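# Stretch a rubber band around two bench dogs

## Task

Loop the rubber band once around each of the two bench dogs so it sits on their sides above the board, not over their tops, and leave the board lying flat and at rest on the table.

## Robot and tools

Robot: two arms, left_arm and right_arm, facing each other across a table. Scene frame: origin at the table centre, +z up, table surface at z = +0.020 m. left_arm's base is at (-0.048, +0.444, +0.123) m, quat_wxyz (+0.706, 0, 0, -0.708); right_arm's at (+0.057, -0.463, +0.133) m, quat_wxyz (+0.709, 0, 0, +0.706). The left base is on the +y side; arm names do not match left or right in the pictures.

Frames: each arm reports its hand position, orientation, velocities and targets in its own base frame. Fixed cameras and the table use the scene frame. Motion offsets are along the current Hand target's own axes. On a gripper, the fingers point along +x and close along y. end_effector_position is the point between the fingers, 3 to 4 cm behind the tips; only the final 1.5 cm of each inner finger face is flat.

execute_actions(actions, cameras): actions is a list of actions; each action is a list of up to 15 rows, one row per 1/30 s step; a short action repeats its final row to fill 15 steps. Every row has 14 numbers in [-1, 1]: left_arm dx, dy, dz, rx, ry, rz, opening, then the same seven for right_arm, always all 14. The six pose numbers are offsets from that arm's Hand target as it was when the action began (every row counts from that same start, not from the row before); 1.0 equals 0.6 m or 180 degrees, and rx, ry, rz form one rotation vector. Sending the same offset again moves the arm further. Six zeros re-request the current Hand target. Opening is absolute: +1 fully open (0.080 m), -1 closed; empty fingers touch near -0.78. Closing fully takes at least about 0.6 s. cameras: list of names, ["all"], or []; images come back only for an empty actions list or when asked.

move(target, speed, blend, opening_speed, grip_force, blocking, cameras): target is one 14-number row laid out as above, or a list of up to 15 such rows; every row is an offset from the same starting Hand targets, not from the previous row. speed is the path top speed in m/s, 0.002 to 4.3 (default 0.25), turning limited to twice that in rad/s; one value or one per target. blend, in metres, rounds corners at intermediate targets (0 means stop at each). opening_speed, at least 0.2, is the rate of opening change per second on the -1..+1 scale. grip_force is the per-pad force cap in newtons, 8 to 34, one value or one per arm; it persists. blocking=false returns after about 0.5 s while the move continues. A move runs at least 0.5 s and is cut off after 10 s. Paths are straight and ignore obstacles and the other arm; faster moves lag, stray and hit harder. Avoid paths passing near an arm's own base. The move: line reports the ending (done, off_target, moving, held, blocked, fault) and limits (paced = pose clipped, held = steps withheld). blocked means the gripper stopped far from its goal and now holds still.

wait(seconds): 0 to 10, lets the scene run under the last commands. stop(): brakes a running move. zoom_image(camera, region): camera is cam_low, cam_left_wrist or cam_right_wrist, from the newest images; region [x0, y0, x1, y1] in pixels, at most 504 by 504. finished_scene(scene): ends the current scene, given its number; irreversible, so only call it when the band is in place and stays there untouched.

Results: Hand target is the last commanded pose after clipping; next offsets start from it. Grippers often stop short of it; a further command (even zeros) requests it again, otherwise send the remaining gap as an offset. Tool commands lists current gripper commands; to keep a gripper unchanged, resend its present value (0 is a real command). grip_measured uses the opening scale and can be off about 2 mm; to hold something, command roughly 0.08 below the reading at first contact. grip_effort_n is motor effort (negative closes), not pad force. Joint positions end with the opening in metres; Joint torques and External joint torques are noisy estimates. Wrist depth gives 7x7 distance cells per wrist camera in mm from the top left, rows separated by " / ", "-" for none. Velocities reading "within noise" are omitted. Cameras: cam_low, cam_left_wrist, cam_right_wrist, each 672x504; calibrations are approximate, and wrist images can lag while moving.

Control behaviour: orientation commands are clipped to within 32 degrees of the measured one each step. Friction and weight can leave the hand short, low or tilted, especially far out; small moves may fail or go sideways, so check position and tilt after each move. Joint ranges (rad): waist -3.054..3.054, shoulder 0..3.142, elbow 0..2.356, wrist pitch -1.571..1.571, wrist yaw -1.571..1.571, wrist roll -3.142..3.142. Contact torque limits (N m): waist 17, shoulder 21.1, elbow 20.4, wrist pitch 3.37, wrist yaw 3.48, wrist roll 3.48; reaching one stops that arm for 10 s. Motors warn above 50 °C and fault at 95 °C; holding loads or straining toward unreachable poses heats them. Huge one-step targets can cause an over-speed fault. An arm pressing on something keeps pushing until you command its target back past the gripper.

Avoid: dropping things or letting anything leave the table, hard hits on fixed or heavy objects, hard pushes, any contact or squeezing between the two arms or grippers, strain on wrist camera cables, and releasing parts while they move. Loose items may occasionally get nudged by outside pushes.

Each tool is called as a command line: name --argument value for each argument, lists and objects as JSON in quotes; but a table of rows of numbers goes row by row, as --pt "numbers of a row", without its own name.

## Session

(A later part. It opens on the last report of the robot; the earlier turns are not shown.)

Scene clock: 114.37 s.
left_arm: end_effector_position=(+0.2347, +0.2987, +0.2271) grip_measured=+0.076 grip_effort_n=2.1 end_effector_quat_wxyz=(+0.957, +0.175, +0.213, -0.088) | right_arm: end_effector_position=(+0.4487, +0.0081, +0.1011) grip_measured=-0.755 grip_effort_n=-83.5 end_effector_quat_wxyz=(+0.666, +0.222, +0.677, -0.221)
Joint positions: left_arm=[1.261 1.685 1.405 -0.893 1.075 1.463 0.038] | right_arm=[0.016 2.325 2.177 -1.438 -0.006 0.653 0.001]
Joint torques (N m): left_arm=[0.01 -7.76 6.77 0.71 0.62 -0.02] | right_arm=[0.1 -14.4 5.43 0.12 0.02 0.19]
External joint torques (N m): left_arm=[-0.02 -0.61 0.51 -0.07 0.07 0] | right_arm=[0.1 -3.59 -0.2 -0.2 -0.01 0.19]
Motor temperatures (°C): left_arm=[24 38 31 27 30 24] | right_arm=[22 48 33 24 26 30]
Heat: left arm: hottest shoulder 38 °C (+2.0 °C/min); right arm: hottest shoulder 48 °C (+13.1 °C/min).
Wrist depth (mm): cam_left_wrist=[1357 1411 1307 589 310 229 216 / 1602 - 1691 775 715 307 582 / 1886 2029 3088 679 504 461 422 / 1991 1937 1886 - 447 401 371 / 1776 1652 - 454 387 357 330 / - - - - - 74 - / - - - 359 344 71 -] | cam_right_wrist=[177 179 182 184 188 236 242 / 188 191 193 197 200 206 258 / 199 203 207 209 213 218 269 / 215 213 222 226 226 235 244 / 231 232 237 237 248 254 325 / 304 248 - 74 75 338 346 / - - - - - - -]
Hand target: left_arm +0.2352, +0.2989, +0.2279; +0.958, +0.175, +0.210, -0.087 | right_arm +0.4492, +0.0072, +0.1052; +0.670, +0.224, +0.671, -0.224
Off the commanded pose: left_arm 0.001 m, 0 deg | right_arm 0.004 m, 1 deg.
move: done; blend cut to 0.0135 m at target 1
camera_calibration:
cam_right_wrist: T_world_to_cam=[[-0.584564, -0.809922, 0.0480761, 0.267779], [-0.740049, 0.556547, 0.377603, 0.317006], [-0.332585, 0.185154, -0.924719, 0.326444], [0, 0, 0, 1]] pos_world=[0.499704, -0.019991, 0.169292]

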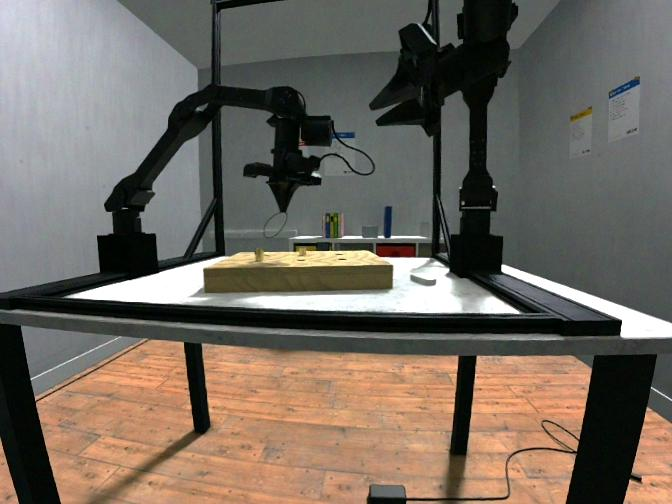

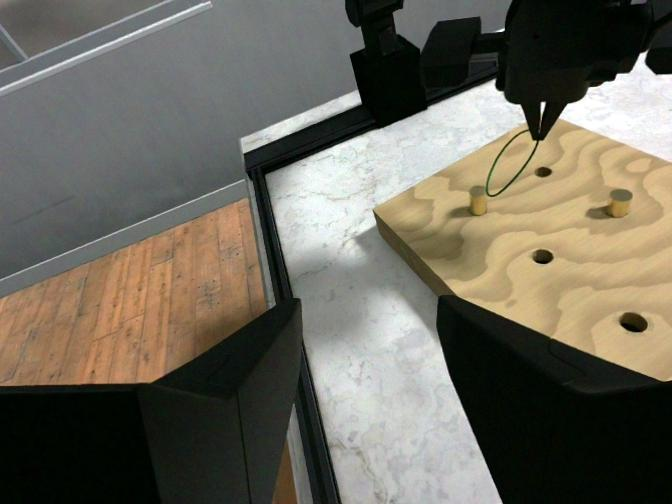

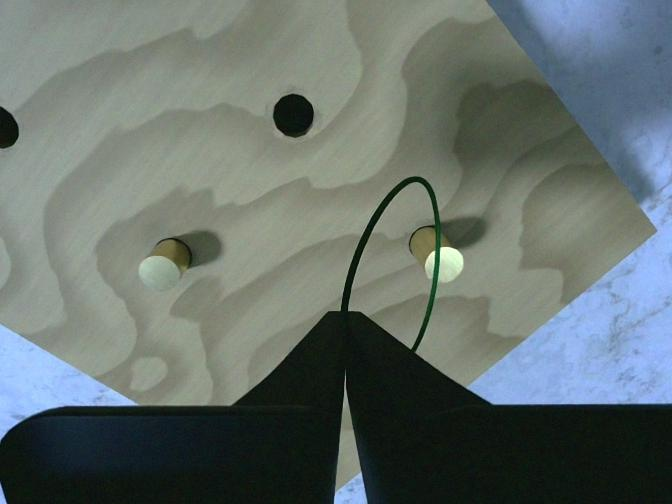

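move --pt "0 0 0 0 0 0 0.076 0 -0.0533 -0.0317 0 0 0 -0.85" --pt "0 0 0 0 0 0 0.076 0.085 -0.0533 -0.0317 0 0 0 -0.85" --cameras '["all"]' --speed 0.15

zoom_image --camera "cam_low" --region '[200, 190, 320, 280]'

zoom_image --camera "cam_left_wrist" --region '[400, 90, 672, 294]'

Scene clock: 131.77 s.
left_arm: end_effector_position=(+0.2347, +0.2987, +0.2271) grip_measured=+0.076 grip_effort_n=2.1 end_effector_quat_wxyz=(+0.957, +0.175, +0.213, -0.088) | right_arm: end_effector_position=(+0.4168, -0.0064, +0.0614) grip_measured=-0.755 grip_effort_n=-83.5 end_effector_quat_wxyz=(+0.674, +0.230, +0.666, -0.223)
Joint positions: left_arm=[1.261 1.685 1.405 -0.893 1.075 1.463 0.038] | right_arm=[-0.018 2.155 1.739 -1.142 -0.006 0.634 0.001]
Joint torques (N m): left_arm=[-0.09 -7.75 6.89 0.7 0.65 -0.03] | right_arm=[0.05 -10.78 4.02 0.48 0.03 -0.1]
External joint torques (N m): left_arm=[-0.09 -0.63 0.67 -0.08 0.11 -0.02] | right_arm=[0.11 -1 -1.58 0.13 0 -0.1]
Heat: left arm: hottest shoulder 39 °C (+2.0 °C/min); right arm: hottest shoulder 50 °C (+7.0 °C/min). Fold the right arm in close to its base, or ease its load, before you think long.
Wrist depth (mm): cam_left_wrist=[- - - 735 361 277 290 / 1920 1806 - - 359 274 296 / 1776 - 1920 - 507 462 423 / 1937 1869 1761 546 450 402 373 / 1791 1652 1567 476 391 353 330 / - - - 424 381 74 - / - - - 364 - 71 -] | cam_right_wrist=[147 149 150 152 154 158 205 / 156 157 161 162 163 166 215 / 166 167 170 172 175 177 181 / 170 178 181 183 184 189 192 / 189 191 192 191 201 205 267 / 200 202 - 74 75 279 288 / - - - - - - -]
Hand target: left_arm +0.2352, +0.2989, +0.2279; +0.958, +0.175, +0.210, -0.087 | right_arm +0.4147, -0.0069, +0.0543; +0.670, +0.224, +0.671, -0.224
Off the commanded pose: left_arm 0.001 m, 0 deg | right_arm 0.007 m, 1 deg.
MOTOR HOT: joint 2 (shoulder) of the right arm reports 50 °C; the controller stops that arm at 95 °C. To cool a motor, set the load down, stop pushing, or move to a pose that needs little force.
move: done
camera_calibration:
cam_right_wrist: T_world_to_cam=[[-0.597854, -0.800974, 0.0318131, 0.245844], [-0.741665, 0.567771, 0.357168, 0.318517], [-0.304145, 0.18994, -0.933498, 0.270498], [0, 0, 0, 1]] pos_world=[0.465482, -0.0353081, 0.130924]

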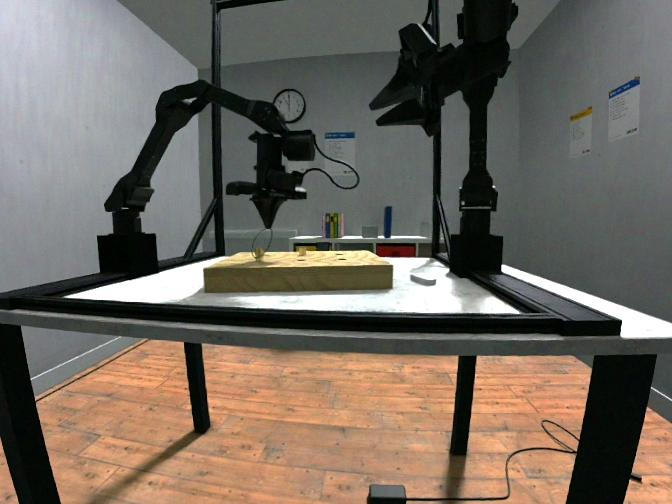

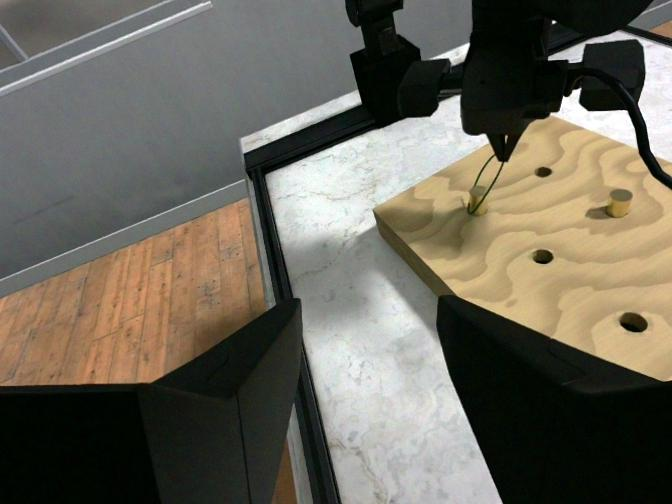

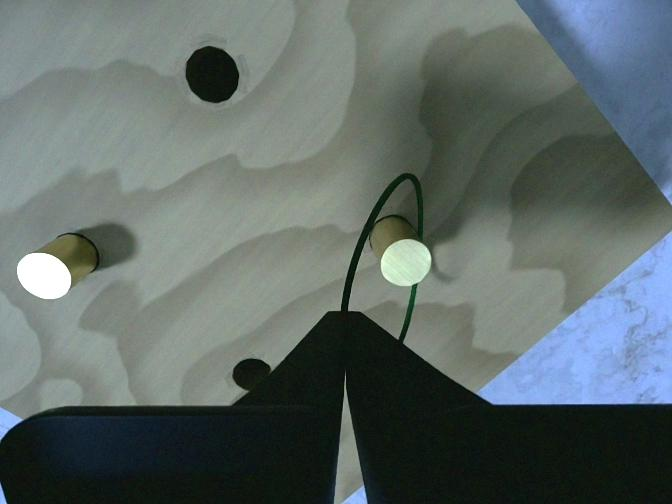

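Scaled by 4.200 from the camera's 672x504 image, which has a finer 960x720 frame.

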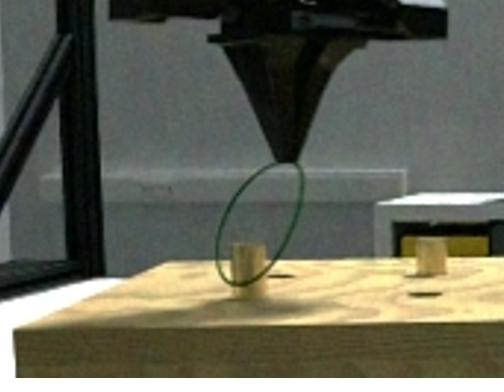

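Scaled by 1.853 from the camera's 672x504 image, which has a finer 960x720 frame.

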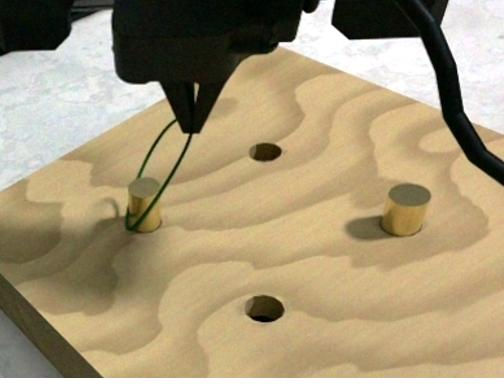

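move --pt "0 0 0 0 0 0 0.076 0.033 0.012 0 0 0 0 -0.85" --pt "0 0 0 0 0 0 0.076 0.055 0.035 0 0 0 0 -0.85" --pt "0 0 0 0 0 0 0.076 0.07 0.042 0 0 0 0 -0.85" --cameras '["all"]' --speed 0.08 --blend '[0.003,0.003,0]'

zoom_image --camera "cam_low" --region '[200, 210, 320, 300]'

zoom_image --camera "cam_left_wrist" --region '[400, 90, 672, 294]'

Scene clock: 137.13 s.
left_arm: end_effector_position=(+0.2347, +0.2987, +0.2271) grip_measured=+0.076 grip_effort_n=2.1 end_effector_quat_wxyz=(+0.957, +0.175, +0.213, -0.088) | right_arm: end_effector_position=(+0.4273, +0.0143, +0.0160) grip_measured=-0.755 grip_effort_n=-83.5 end_effector_quat_wxyz=(+0.670, +0.223, +0.673, -0.220)
Joint positions: left_arm=[1.261 1.685 1.405 -0.893 1.075 1.463 0.038] | right_arm=[0.031 2.255 1.718 -1.036 -0.006 0.668 0.001]
Joint torques (N m): left_arm=[-0.03 -7.87 6.69 0.71 0.64 -0.04] | right_arm=[-0.05 -10.89 6.01 0.39 0.03 0.2]
External joint torques (N m): left_arm=[-0.03 -0.82 0.52 -0.06 0.1 -0.03] | right_arm=[-0.06 -0.62 0.54 0.06 0 0.2]
Heat: left arm: hottest shoulder 39 °C (+2.0 °C/min); right arm: hottest shoulder 50 °C (+7.1 °C/min). Fold the right arm in close to its base, or ease its load, before you think long.
Wrist depth (mm): cam_left_wrist=[- - 1469 612 1691 270 217 / - - - 708 685 305 283 / - - 1776 - 504 427 412 / 2049 1937 1791 - 442 401 370 / 1821 1678 1544 - - 357 330 / - - - 425 - 74 - / - - - 355 345 71 -] | cam_right_wrist=[107 108 111 110 111 113 116 / 113 114 117 118 119 121 123 / - 121 122 124 128 130 132 / 126 130 132 133 135 136 142 / 139 138 141 140 146 149 154 / 146 148 - 74 75 160 163 / - - - - - - -]
Hand target: left_arm +0.2352, +0.2989, +0.2279; +0.958, +0.175, +0.210, -0.087 | right_arm +0.4298, +0.0133, +0.0122; +0.670, +0.224, +0.671, -0.224
Off the commanded pose: left_arm 0.001 m, 0 deg | right_arm 0.005 m, 1 deg.
MOTOR HOT: still on. Joint 2 (shoulder) of the right arm reports 50 °C.
move: done
camera_calibration:
cam_right_wrist: T_world_to_cam=[[-0.585177, -0.809869, 0.0409825, 0.264728], [-0.744427, 0.556558, 0.368879, 0.331954], [-0.321553, 0.185351, -0.928574, 0.234883], [0, 0, 0, 1]] pos_world=[0.477556, -0.0138918, 0.0848064]

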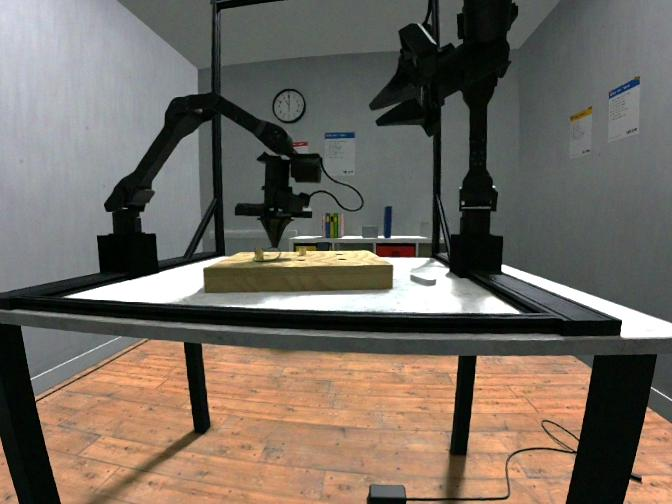

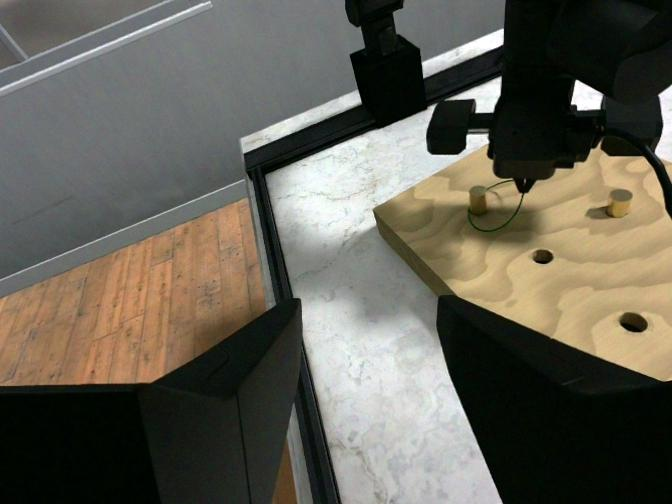

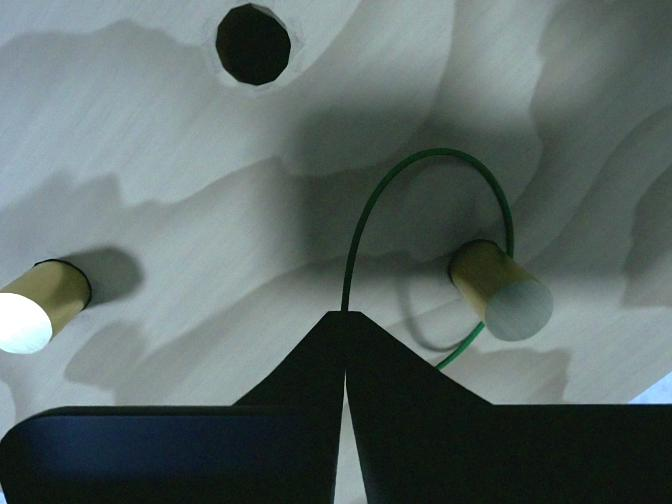

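Scaled by 4.200 from the camera's 672x504 image, which has a finer 960x720 frame.

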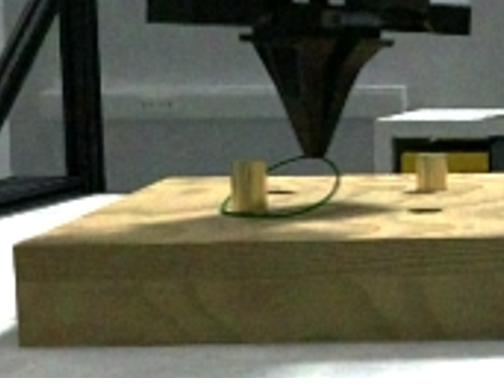

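Scaled by 1.853 from the camera's 672x504 image, which has a finer 960x720 frame.

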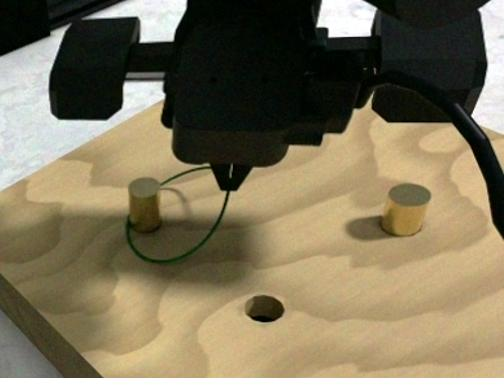

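move --pt "0 0 0 0 0 0 0.076 -0.035 0.01 0 0 0 0 -0.9" --pt "0 0 0 0 0 0 0.076 -0.04 0.10 0 0 0 0 -0.9" --cameras '["all"]' --speed 0.1 --blend 0.005

zoom_image --camera "cam_low" --region '[220, 210, 340, 300]'

zoom_image --camera "cam_left_wrist" --region '[400, 90, 672, 294]'

Scene clock: 154.60 s.
left_arm: end_effector_position=(+0.2347, +0.2987, +0.2271) grip_measured=+0.076 grip_effort_n=2.1 end_effector_quat_wxyz=(+0.957, +0.175, +0.213, -0.088) | right_arm: end_effector_position=(+0.4616, +0.0573, +0.0375) grip_measured=-0.755 grip_effort_n=-83.5 end_effector_quat_wxyz=(+0.669, +0.220, +0.673, -0.227)
Joint positions: left_arm=[1.261 1.685 1.405 -0.893 1.075 1.463 0.038] | right_arm=[0.125 2.409 2.073 -1.244 0.006 0.768 0.001]
Joint torques (N m): left_arm=[-0.05 -7.67 6.71 0.7 0.64 -0.04] | right_arm=[0.44 -12.05 7.62 0.05 -0.06 0.21]
External joint torques (N m): left_arm=[-0.08 -0.57 0.51 -0.07 0.09 -0.02] | right_arm=[0.35 -0.64 1.89 -0.29 -0.09 0.21]
Motor temperatures (°C): left_arm=[24 39 31 27 30 24] | right_arm=[22 53 31 24 26 30]
Heat: left arm: hottest shoulder 39 °C (+1.0 °C/min); right arm: hottest shoulder 53 °C (+7.0 °C/min). Fold the right arm in close to its base, or ease its load, before you think long.
Wrist depth (mm): cam_left_wrist=[- - - 658 715 - 261 / - - 1920 740 708 339 264 / - - 3493 - 511 470 412 / 1920 1886 1746 - 447 401 372 / 1821 1691 1544 453 - 357 329 / - - - - - 74 - / - - - - - 71 -] | cam_right_wrist=[121 123 125 127 129 132 135 / 129 130 133 136 140 141 144 / 136 138 141 144 147 151 154 / 145 147 149 154 157 160 151 / 156 158 162 160 170 175 181 / 165 167 - 74 75 187 191 / - - - - - - -]
Hand target: left_arm +0.2352, +0.2989, +0.2279; +0.958, +0.175, +0.210, -0.087 | right_arm +0.4659, +0.0612, +0.0363; +0.670, +0.224, +0.671, -0.224
Off the commanded pose: left_arm 0.001 m, 0 deg | right_arm 0.006 m, 1 deg.
MOTOR HOT: still on. Joint 2 (shoulder) of the right arm reports 53 °C.
move: done
camera_calibration:
cam_right_wrist: T_world_to_cam=[[-0.589215, -0.806043, 0.0558591, 0.319832], [-0.738877, 0.56551, 0.366416, 0.322658], [-0.326936, 0.174625, -0.928773, 0.260988], [0, 0, 0, 1]] pos_world=[0.512181, 0.0297571, 0.106306]

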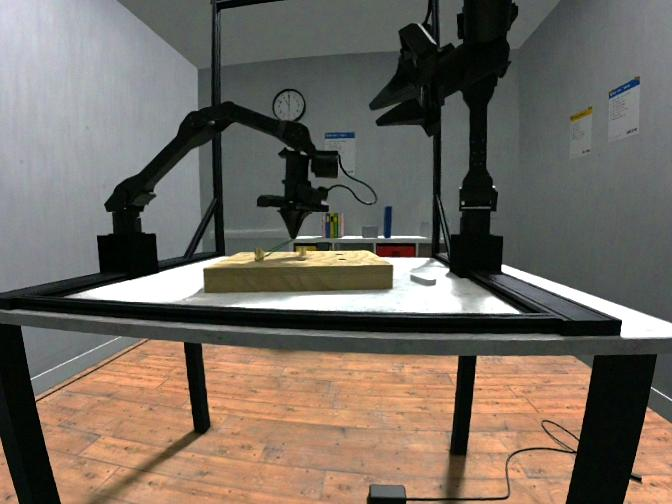

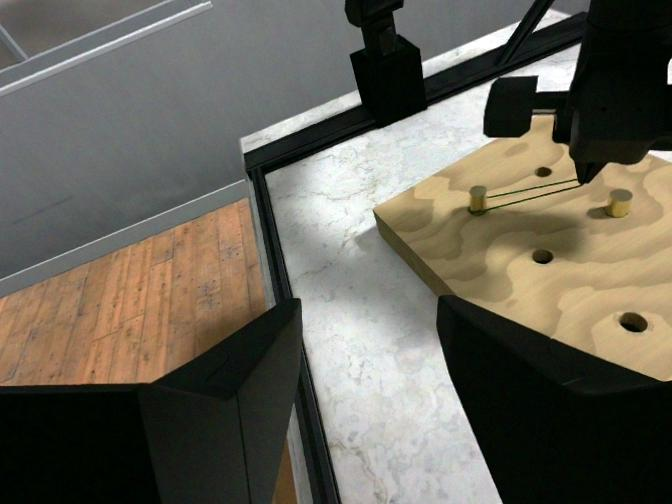

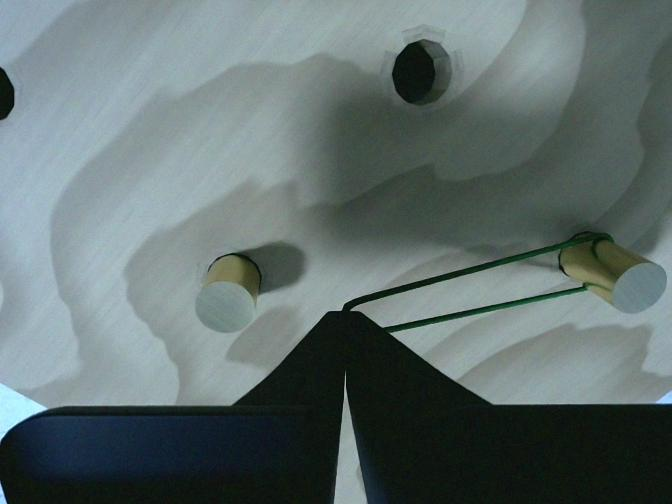

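Scaled by 4.200 from the camera's 672x504 image, which has a finer 960x720 frame.

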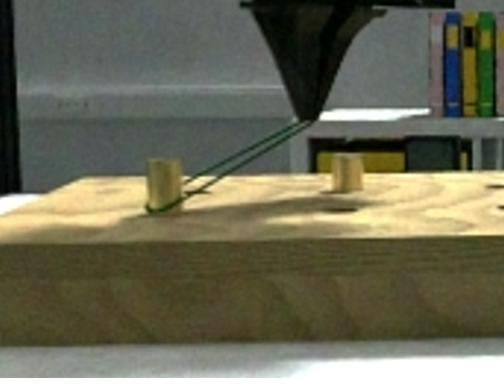

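Scaled by 1.853 from the camera's 672x504 image, which has a finer 960x720 frame.

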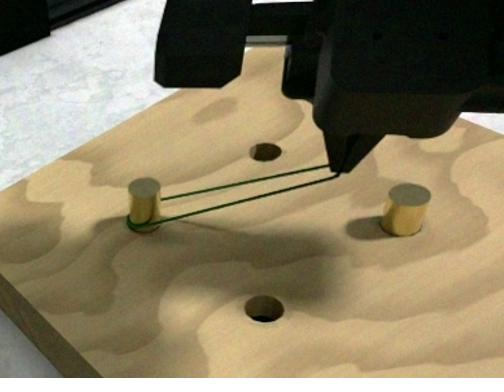

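move --target '[0,0,0,0,0,0,0.076,0,0.098,0.004,0,0,0,-0.95]' --cameras '["all"]' --speed 0.1

zoom_image --camera "cam_left_wrist" --region '[400, 90, 672, 294]'

Scene clock: 159.27 s.
left_arm: end_effector_position=(+0.2347, +0.2987, +0.2271) grip_measured=+0.076 grip_effort_n=2.1 end_effector_quat_wxyz=(+0.957, +0.175, +0.213, -0.088) | right_arm: end_effector_position=(+0.4935, +0.0943, +0.0331) grip_measured=-0.755 grip_effort_n=-83.5 end_effector_quat_wxyz=(+0.686, +0.229, +0.654, -0.223)
Joint positions: left_arm=[1.261 1.685 1.405 -0.893 1.075 1.463 0.038] | right_arm=[0.193 2.561 2.331 -1.298 0.015 0.844 0.001]
Joint torques (N m): left_arm=[-0.05 -7.72 6.8 0.72 0.67 -0.04] | right_arm=[1.8 -13.61 8.84 1.72 -0.36 0.22]
External joint torques (N m): left_arm=[-0.05 -0.6 0.58 -0.05 0.11 -0.03] | right_arm=[1.89 -1.48 3.08 1.31 -0.41 0.22]
Heat: left arm: hottest shoulder 39 °C (+1.0 °C/min); right arm: hottest shoulder 52 °C (+6.1 °C/min). Fold the right arm in close to its base, or ease its load, before you think long.
Wrist depth (mm): cam_left_wrist=[- 1544 1340 660 629 745 654 / - - - 742 699 338 311 / - - 789 706 504 468 400 / 2197 1902 1791 - 445 401 371 / 1691 1665 1533 428 - 356 329 / - - - - - 74 - / - - - 359 - 71 -] | cam_right_wrist=[119 120 122 123 124 127 128 / 126 128 128 130 132 134 137 / 132 134 135 137 139 142 144 / 139 141 143 146 149 150 152 / 148 149 152 148 157 159 164 / 212 159 - 74 75 170 174 / - - - - - - -]
Hand target: left_arm +0.2352, +0.2989, +0.2279; +0.958, +0.175, +0.210, -0.087 | right_arm +0.5031, +0.1068, +0.0363; +0.670, +0.224, +0.671, -0.224
Off the commanded pose: left_arm 0.001 m, 0 deg | right_arm 0.016 m, 3 deg.
MOTOR HOT: still on. Joint 2 (shoulder) of the right arm reports 52 °C.
joint sent to its limit (right arm) — joint 3 (elbow), upper limit, where the elbow is as straight as it goes. The joint targets are off in orientation, not in position.
move: off_target (right_arm)
camera_calibration:
cam_right_wrist: T_world_to_cam=[[-0.598542, -0.80077, 0.022698, 0.373858], [-0.752782, 0.571912, 0.325939, 0.334529], [-0.273983, 0.178001, -0.945118, 0.234876], [0, 0, 0, 1]] pos_world=[0.539949, 0.0662445, 0.104464]

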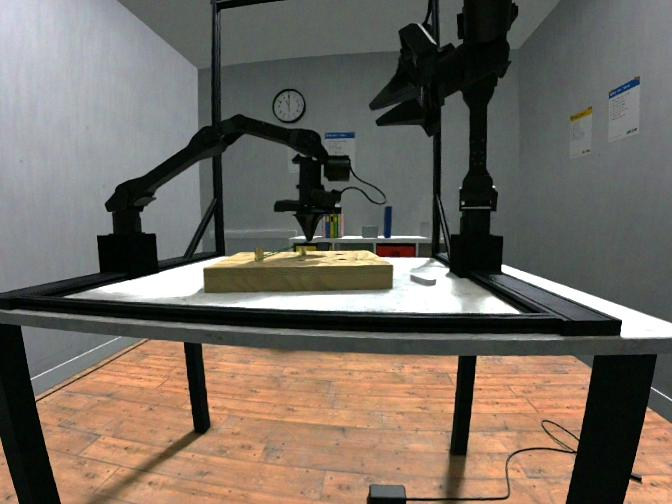

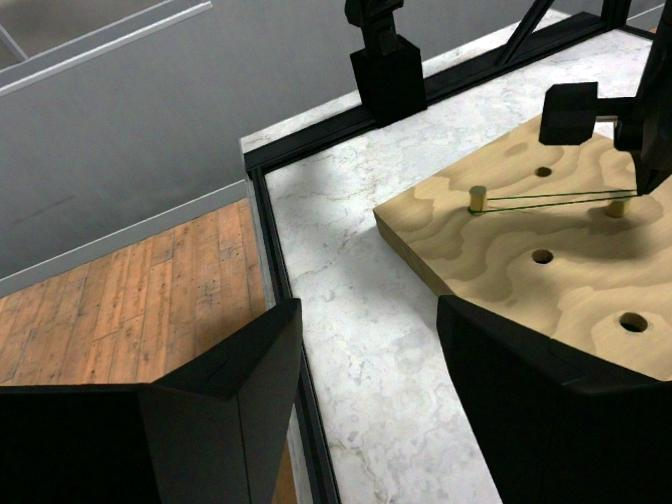

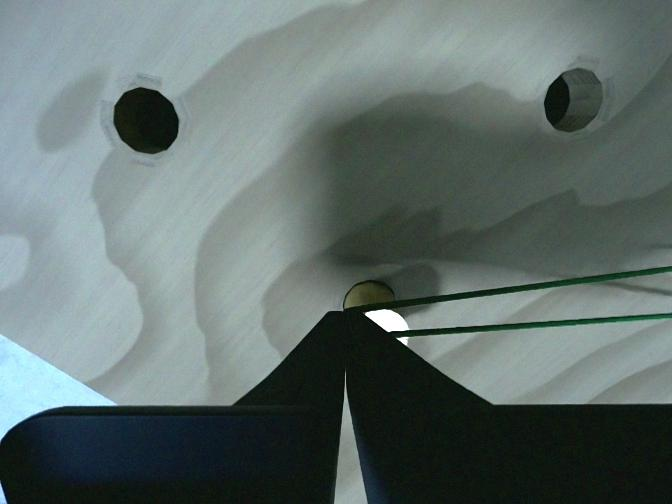

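Scaled by 1.853 from the camera's 672x504 image, which has a finer 960x720 frame.

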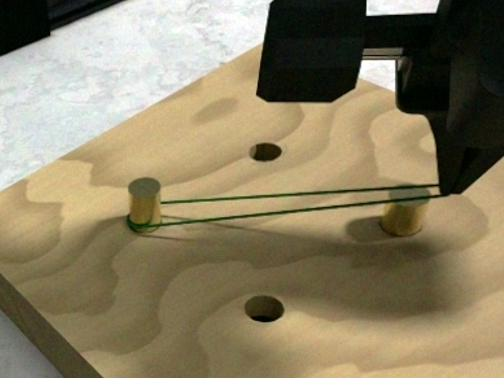

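move --pt "0 0 0 0 0 0 0.076 0 -0.1 -0.004 0 0 0 -0.95" --pt "0 0 0 0 0 0 0.076 0.07 -0.178 -0.008 0 0 0 -0.95" --cameras '["all"]' --speed 0.12 --blend 0.01

zoom_image --camera "cam_left_wrist" --region '[400, 90, 672, 294]'

zoom_image --camera "cam_low" --region '[220, 210, 340, 300]'

Scene clock: 173.97 s.
left_arm: end_effector_position=(+0.2347, +0.2987, +0.2271) grip_measured=+0.076 grip_effort_n=2.1 end_effector_quat_wxyz=(+0.957, +0.175, +0.213, -0.088) | right_arm: end_effector_position=(+0.4356, +0.0260, -0.0090) grip_measured=-0.756 grip_effort_n=-83.5 end_effector_quat_wxyz=(+0.666, +0.226, +0.675, -0.225)
Joint positions: left_arm=[1.261 1.685 1.405 -0.893 1.075 1.463 0.038] | right_arm=[0.058 2.33 1.742 -0.994 -0.006 0.706 0.001]
Joint torques (N m): left_arm=[-0.17 -7.69 6.68 0.72 0.62 -0.04] | right_arm=[-0.23 -14.52 3.68 0.35 0.09 -0.08]
External joint torques (N m): left_arm=[-0.18 -0.68 0.53 -0.05 0.08 -0.02] | right_arm=[-0.22 -3.95 -1.63 0.06 0.06 -0.08]
Heat: left arm: hottest shoulder 40 °C (+2.0 °C/min); right arm: hottest shoulder 54 °C (+6.0 °C/min). Fold the right arm in close to its base, or ease its load, before you think long.
Wrist depth (mm): cam_left_wrist=[- - - 648 1705 286 241 / - - - 742 789 318 244 / 1746 - 1791 - 483 325 333 / 1955 1902 1821 - 445 401 371 / 1776 1626 1522 442 - 356 331 / - - - 416 - 74 - / - - - 338 346 71 -] | cam_right_wrist=[- 85 87 89 89 90 91 / - 90 91 93 94 96 98 / - 96 97 100 101 103 105 / - 102 105 107 108 111 112 / 107 110 112 112 118 116 93 / - 117 - 74 75 127 91 / - - - - - - -]
Hand target: left_arm +0.2352, +0.2989, +0.2279; +0.958, +0.175, +0.210, -0.087 | right_arm +0.4350, +0.0243, -0.0058; +0.670, +0.224, +0.671, -0.224
Off the commanded pose: left_arm 0.001 m, 0 deg | right_arm 0.004 m, 1 deg.
MOTOR HOT: still on. Joint 2 (shoulder) of the right arm reports 54 °C.
move: done
camera_calibration:
cam_right_wrist: T_world_to_cam=[[-0.594478, -0.802744, 0.0468869, 0.284017], [-0.734283, 0.565696, 0.375256, 0.336202], [-0.327758, 0.188653, -0.925735, 0.214721], [0, 0, 0, 1]] pos_world=[0.486086, -0.00270323, 0.0592961]

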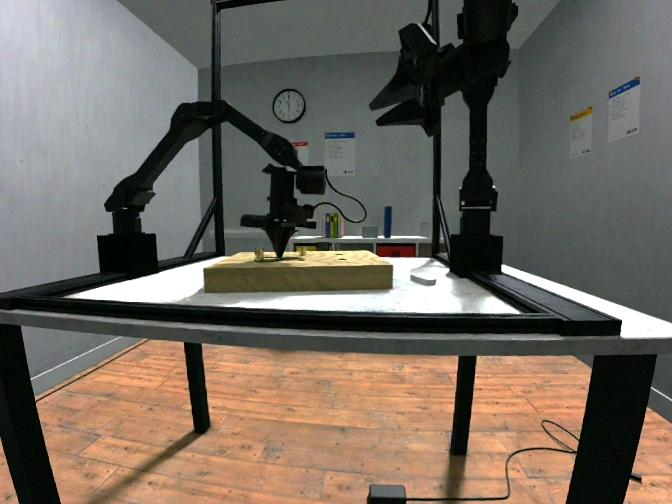

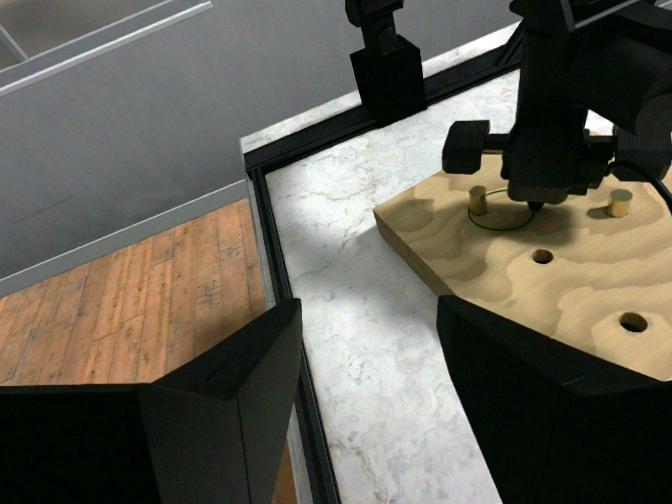

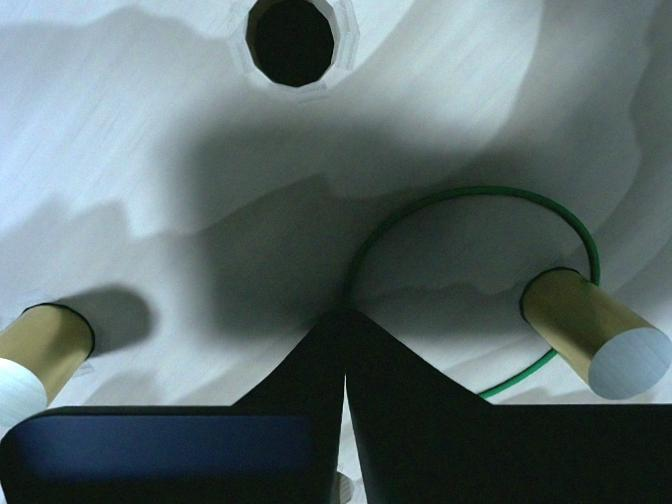

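Scaled by 1.853 from the camera's 672x504 image, which has a finer 960x720 frame.

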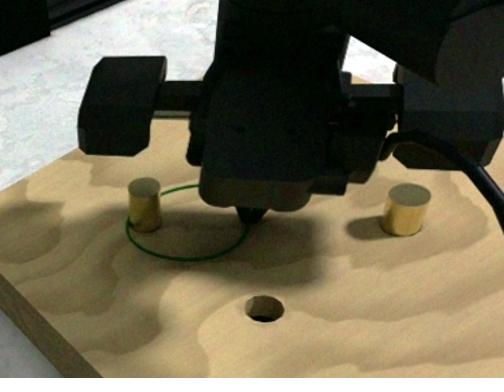

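Scaled by 4.200 from the camera's 672x504 image, which has a finer 960x720 frame.

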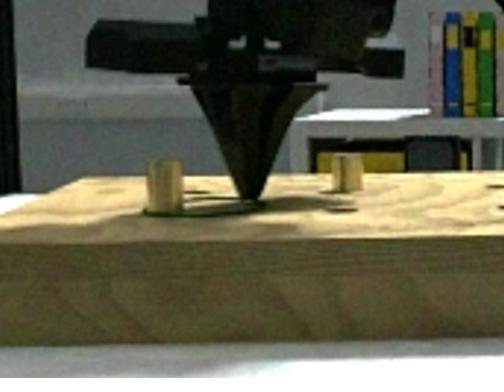

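move --pt "0 0 0 0 0 0 0.076 0 0 0 0 0 0 -0.5" --pt "0 0 0 0 0 0 0.076 -0.14 0 0 0 0 0 -0.5" --cameras '["all"]' --speed 0.1 --opening_speed 0.5

zoom_image --camera "cam_left_wrist" --region '[400, 90, 672, 294]'

Scene clock: 178.60 s.
left_arm: end_effector_position=(+0.2347, +0.2987, +0.2271) grip_measured=+0.076 grip_effort_n=1.6 end_effector_quat_wxyz=(+0.957, +0.175, +0.213, -0.088) | right_arm: end_effector_position=(+0.4311, +0.0258, +0.0703) grip_measured=-0.503 grip_effort_n=17.0 end_effector_quat_wxyz=(+0.660, +0.224, +0.680, -0.227)
Joint positions: left_arm=[1.261 1.685 1.405 -0.893 1.075 1.463 0.038] | right_arm=[0.058 2.253 1.933 -1.278 -0.006 0.706 0.012]
Joint torques (N m): left_arm=[-0.1 -7.73 6.68 0.7 0.6 -0.02] | right_arm=[-0.17 -13.93 6.95 -0.19 0.1 -0.08]
External joint torques (N m): left_arm=[-0.1 -0.51 0.37 -0.09 0.04 -0.01] | right_arm=[-0.18 -3.42 1.29 -0.47 0.07 -0.08]
Motor temperatures (°C): left_arm=[24 40 32 27 30 24] | right_arm=[22 55 34 26 26 30]
Heat: left arm: hottest shoulder 40 °C (+1.0 °C/min); right arm: hottest shoulder 55 °C (+7.0 °C/min). Fold the right arm in close to its base, or ease its load, before you think long.
Wrist depth (mm): cam_left_wrist=[1393 1490 - 1590 656 266 260 / 1821 - 1555 740 662 277 278 / - 2029 1853 594 488 465 425 / 2110 1886 1761 561 446 401 372 / 1806 1678 1614 - - 353 330 / - - - 383 380 74 - / - - - 352 - 71 -] | cam_right_wrist=[150 152 156 158 161 164 209 / 160 162 165 169 171 174 178 / 170 173 176 180 183 186 191 / 183 181 189 193 196 202 207 / 195 199 201 203 211 220 288 / 265 210 - 94 75 299 310 / - - - 242 - - -]
Hand target: left_arm +0.2352, +0.2989, +0.2279; +0.958, +0.175, +0.210, -0.087 | right_arm +0.4352, +0.0242, +0.0783; +0.670, +0.224, +0.671, -0.224
Off the commanded pose: left_arm 0.001 m, 0 deg | right_arm 0.009 m, 2 deg.
MOTOR HOT: still on. Joint 2 (shoulder) of the right arm reports 55 °C.
move: off_target (right_arm)
camera_calibration:
cam_right_wrist: T_world_to_cam=[[-0.593593, -0.802735, 0.0571288, 0.276359], [-0.728236, 0.566004, 0.386409, 0.29996], [-0.342519, 0.187766, -0.920557, 0.292728], [0, 0, 0, 1]] pos_world=[0.482751, -0.00289932, 0.137777]

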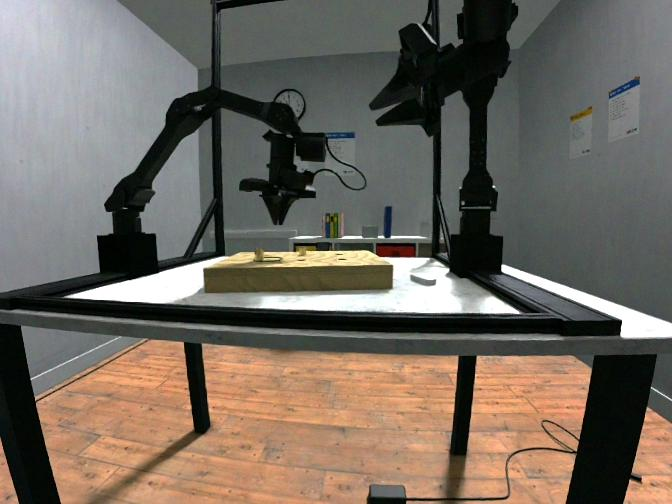

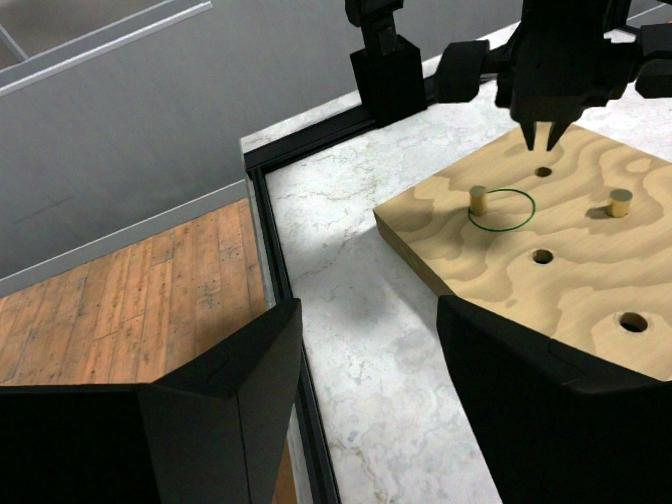

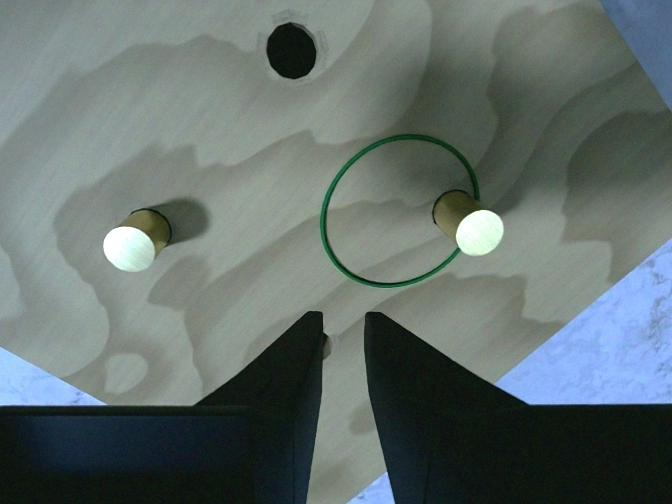

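Scaled by 1.853 from the camera's 672x504 image, which has a finer 960x720 frame.

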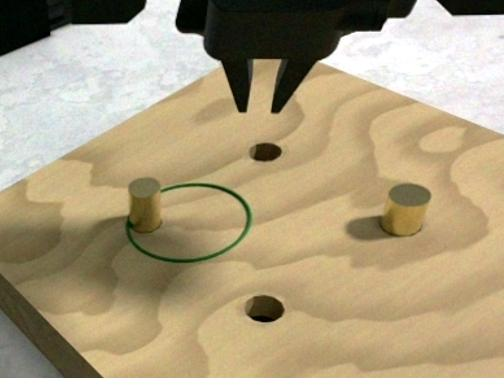

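move --pt "0 0 0 0 0 0 0.076 -0.133 -0.35 -0.123 0 0 0 -0.5" --pt "0.4875 -0.2993 0.1023 0.058 0.324 -0.1527 -0.35 -0.133 -0.35 -0.123 0 0 0 -0.5" --cameras '["all"]' --speed 0.25

Scene clock: 193.10 s.
left_arm: end_effector_position=(+0.4737, +0.0814, +0.1042) grip_measured=-0.346 grip_effort_n=-15.6 end_effector_quat_wxyz=(+0.690, +0.241, +0.648, -0.216) | right_arm: end_effector_position=(+0.2519, -0.1012, +0.1589) grip_measured=-0.503 grip_effort_n=16.5 end_effector_quat_wxyz=(+0.669, +0.224, +0.671, -0.228)
Joint positions: left_arm=[0.17 2.413 2.343 -1.431 -0.002 0.828 0.019] | right_arm=[-0.378 1.57 1.368 -1.37 0.006 0.272 0.012]
Joint torques (N m): left_arm=[0.13 -10.55 7.82 0.1 -0.01 -0.19] | right_arm=[0.12 -8.15 4.38 0 -0.08 -0.09]
External joint torques (N m): left_arm=[0.21 1.08 2 -0.33 -0.05 -0.19] | right_arm=[0.12 -2.49 -1.31 -0.35 -0.09 -0.09]
Motor temperatures (°C): left_arm=[24 40 32 27 30 24] | right_arm=[22 56 34 25 26 30]
Heat: left arm: hottest shoulder 40 °C (+1.0 °C/min); right arm: hottest shoulder 56 °C (+6.1 °C/min). Fold the right arm in close to its base, or ease its load, before you think long.
Wrist depth (mm): cam_left_wrist=[224 181 179 178 177 177 178 / 192 190 188 187 187 186 186 / 202 201 198 198 197 195 196 / 214 213 212 210 211 208 208 / 280 226 222 218 83 221 221 / - - - 237 76 - - / - - - 252 - - -] | cam_right_wrist=[234 240 245 290 295 295 1025 / 253 256 259 308 312 316 330 / 268 271 325 329 341 338 338 / 286 292 346 351 357 361 354 / 306 369 367 371 379 371 405 / 387 - - 93 - 421 426 / - - - - - - -]
Hand target: left_arm +0.4769, +0.0827, +0.0997; +0.670, +0.224, +0.671, -0.225 | right_arm +0.2501, -0.0994, +0.1582; +0.670, +0.224, +0.671, -0.224
Off the commanded pose: left_arm 0.006 m, 4 deg | right_arm 0.003 m, 1 deg.
MOTOR HOT: still on. Joint 2 (shoulder) of the right arm reports 56 °C.
joint sent to its limit (left arm) — joint 3 (elbow), upper limit, where the elbow is as straight as it goes. The joint targets are off in orientation, not in position.
move: off_target (left_arm); target 2's new opening was sent with left_arm's hand 0.006 m and 4 deg from that target
camera_calibration:
cam_left_wrist: T_world_to_cam=[[-0.626908, -0.778394, -0.0330083, 0.372515], [-0.751888, 0.593375, 0.287351, 0.307707], [-0.204086, 0.204961, -0.957256, 0.258355], [0, 0, 0, 1]] pos_world=[0.517621, 0.054425, 0.171188]
cam_right_wrist: T_world_to_cam=[[-0.596308, -0.80115, 0.0507541, 0.0648717], [-0.736208, 0.570985, 0.363281, 0.213236], [-0.320023, 0.179262, -0.930296, 0.331796], [0, 0, 0, 1]] pos_world=[0.301852, -0.129261, 0.227912]

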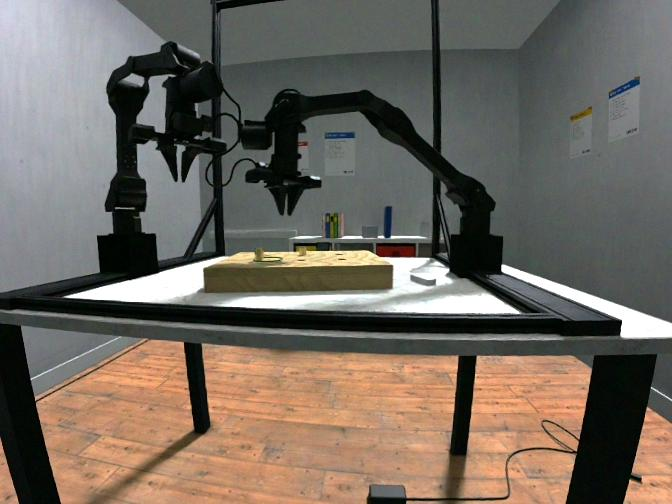

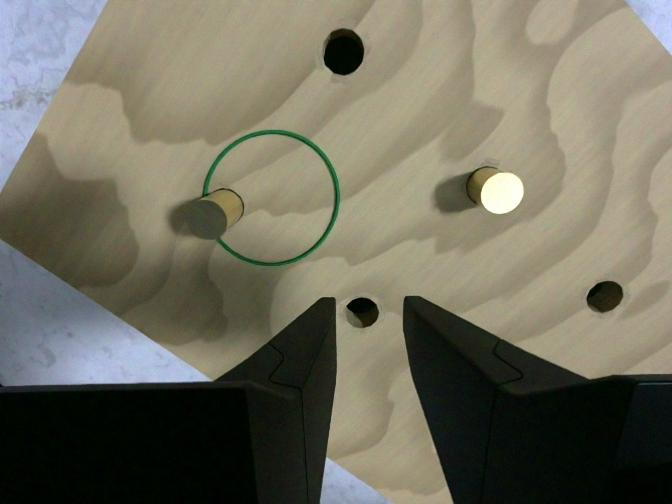

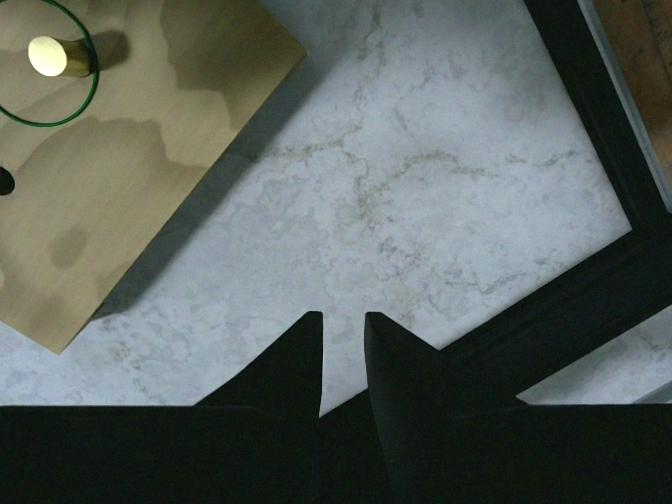

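move --target '[0.1,0.012,0.025,0,0,0,-0.35,0,0,0,0,0,0,-0.5]' --cameras '["all"]' --speed 0.12

Scene clock: 205.23 s.
left_arm: end_effector_position=(+0.4896, +0.0804, +0.0451) grip_measured=-0.346 grip_effort_n=-15.6 end_effector_quat_wxyz=(+0.678, +0.232, +0.661, -0.222) | right_arm: end_effector_position=(+0.2519, -0.1012, +0.1589) grip_measured=-0.503 grip_effort_n=16.5 end_effector_quat_wxyz=(+0.669, +0.224, +0.671, -0.228)
Joint positions: left_arm=[0.162 2.543 2.347 -1.347 -0.002 0.815 0.019] | right_arm=[-0.378 1.57 1.368 -1.37 0.006 0.272 0.012]
Joint torques (N m): left_arm=[-0.21 -11.14 7.33 0.52 -0.06 -0.18] | right_arm=[-0.02 -8.25 4.23 0.01 -0.08 -0.06]
External joint torques (N m): left_arm=[-0.21 1.13 1.48 0.14 -0.1 -0.18] | right_arm=[-0.02 -2.6 -1.43 -0.32 -0.1 -0.06]
Heat: left arm: hottest shoulder 40 °C (+1.0 °C/min); right arm: hottest shoulder 54 °C (+2.0 °C/min). Fold the right arm in close to its base, or ease its load, before you think long.
Wrist depth (mm): cam_left_wrist=[123 123 123 126 124 124 124 / 130 131 130 131 131 132 131 / 138 139 139 139 140 140 140 / 147 145 147 148 149 147 148 / 159 158 156 155 90 158 160 / - - - 172 76 - - / - - - 183 78 - -] | cam_right_wrist=[233 241 245 292 296 296 1030 / 252 255 258 308 312 317 325 / 268 272 325 331 332 337 335 / 286 293 345 352 357 362 360 / 306 369 367 370 380 379 415 / 390 - - 93 - - 422 / - - - - - - -]
Hand target: left_arm +0.4931, +0.0794, +0.0396; +0.670, +0.224, +0.671, -0.225 | right_arm +0.2501, -0.0994, +0.1582; +0.670, +0.224, +0.671, -0.224
Off the commanded pose: left_arm 0.007 m, 2 deg | right_arm 0.003 m, 1 deg.
MOTOR HOT: still on. Joint 2 (shoulder) of the right arm reports 54 °C.
joint sent to its limit (left arm) — joint 3 (elbow), upper limit, where the elbow is as straight as it goes. The joint targets still meet the commanded pose.
move: done
camera_calibration:
cam_left_wrist: T_world_to_cam=[[-0.623699, -0.781663, -0.00162307, 0.37706], [-0.742585, 0.591867, 0.313465, 0.331486], [-0.244063, 0.196713, -0.949598, 0.225169], [0, 0, 0, 1]] pos_world=[0.536284, 0.0542447, 0.110523]
cam_right_wrist: T_world_to_cam=[[-0.596308, -0.80115, 0.0507541, 0.0648717], [-0.736208, 0.570985, 0.363281, 0.213236], [-0.320023, 0.179262, -0.930296, 0.331796], [0, 0, 0, 1]] pos_world=[0.301852, -0.129261, 0.227912]

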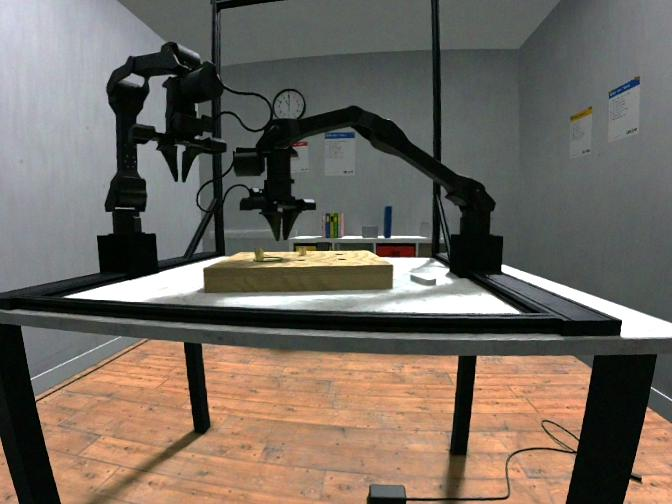

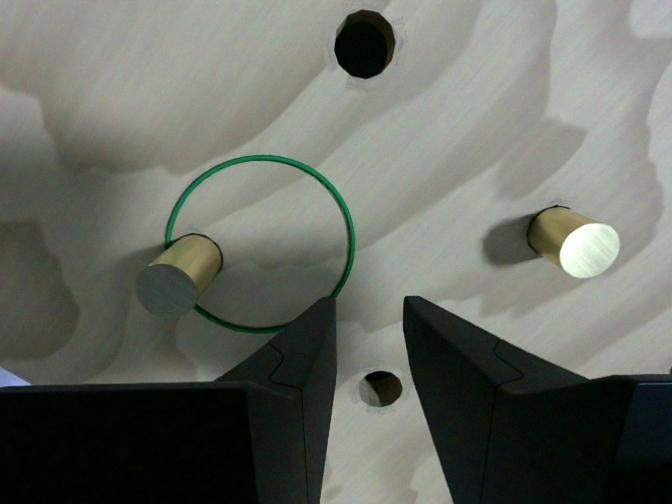

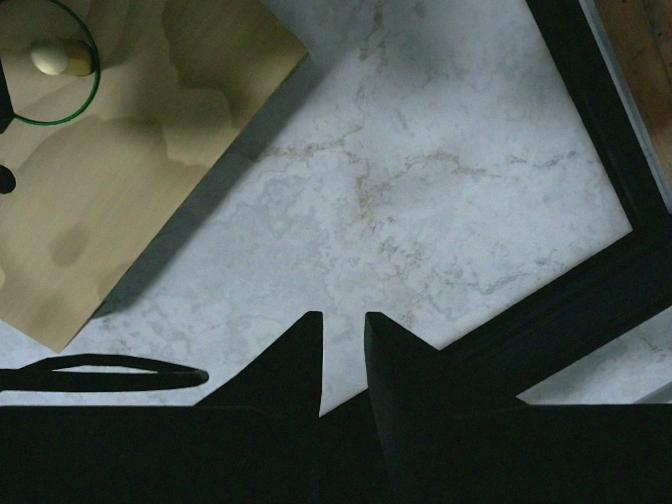

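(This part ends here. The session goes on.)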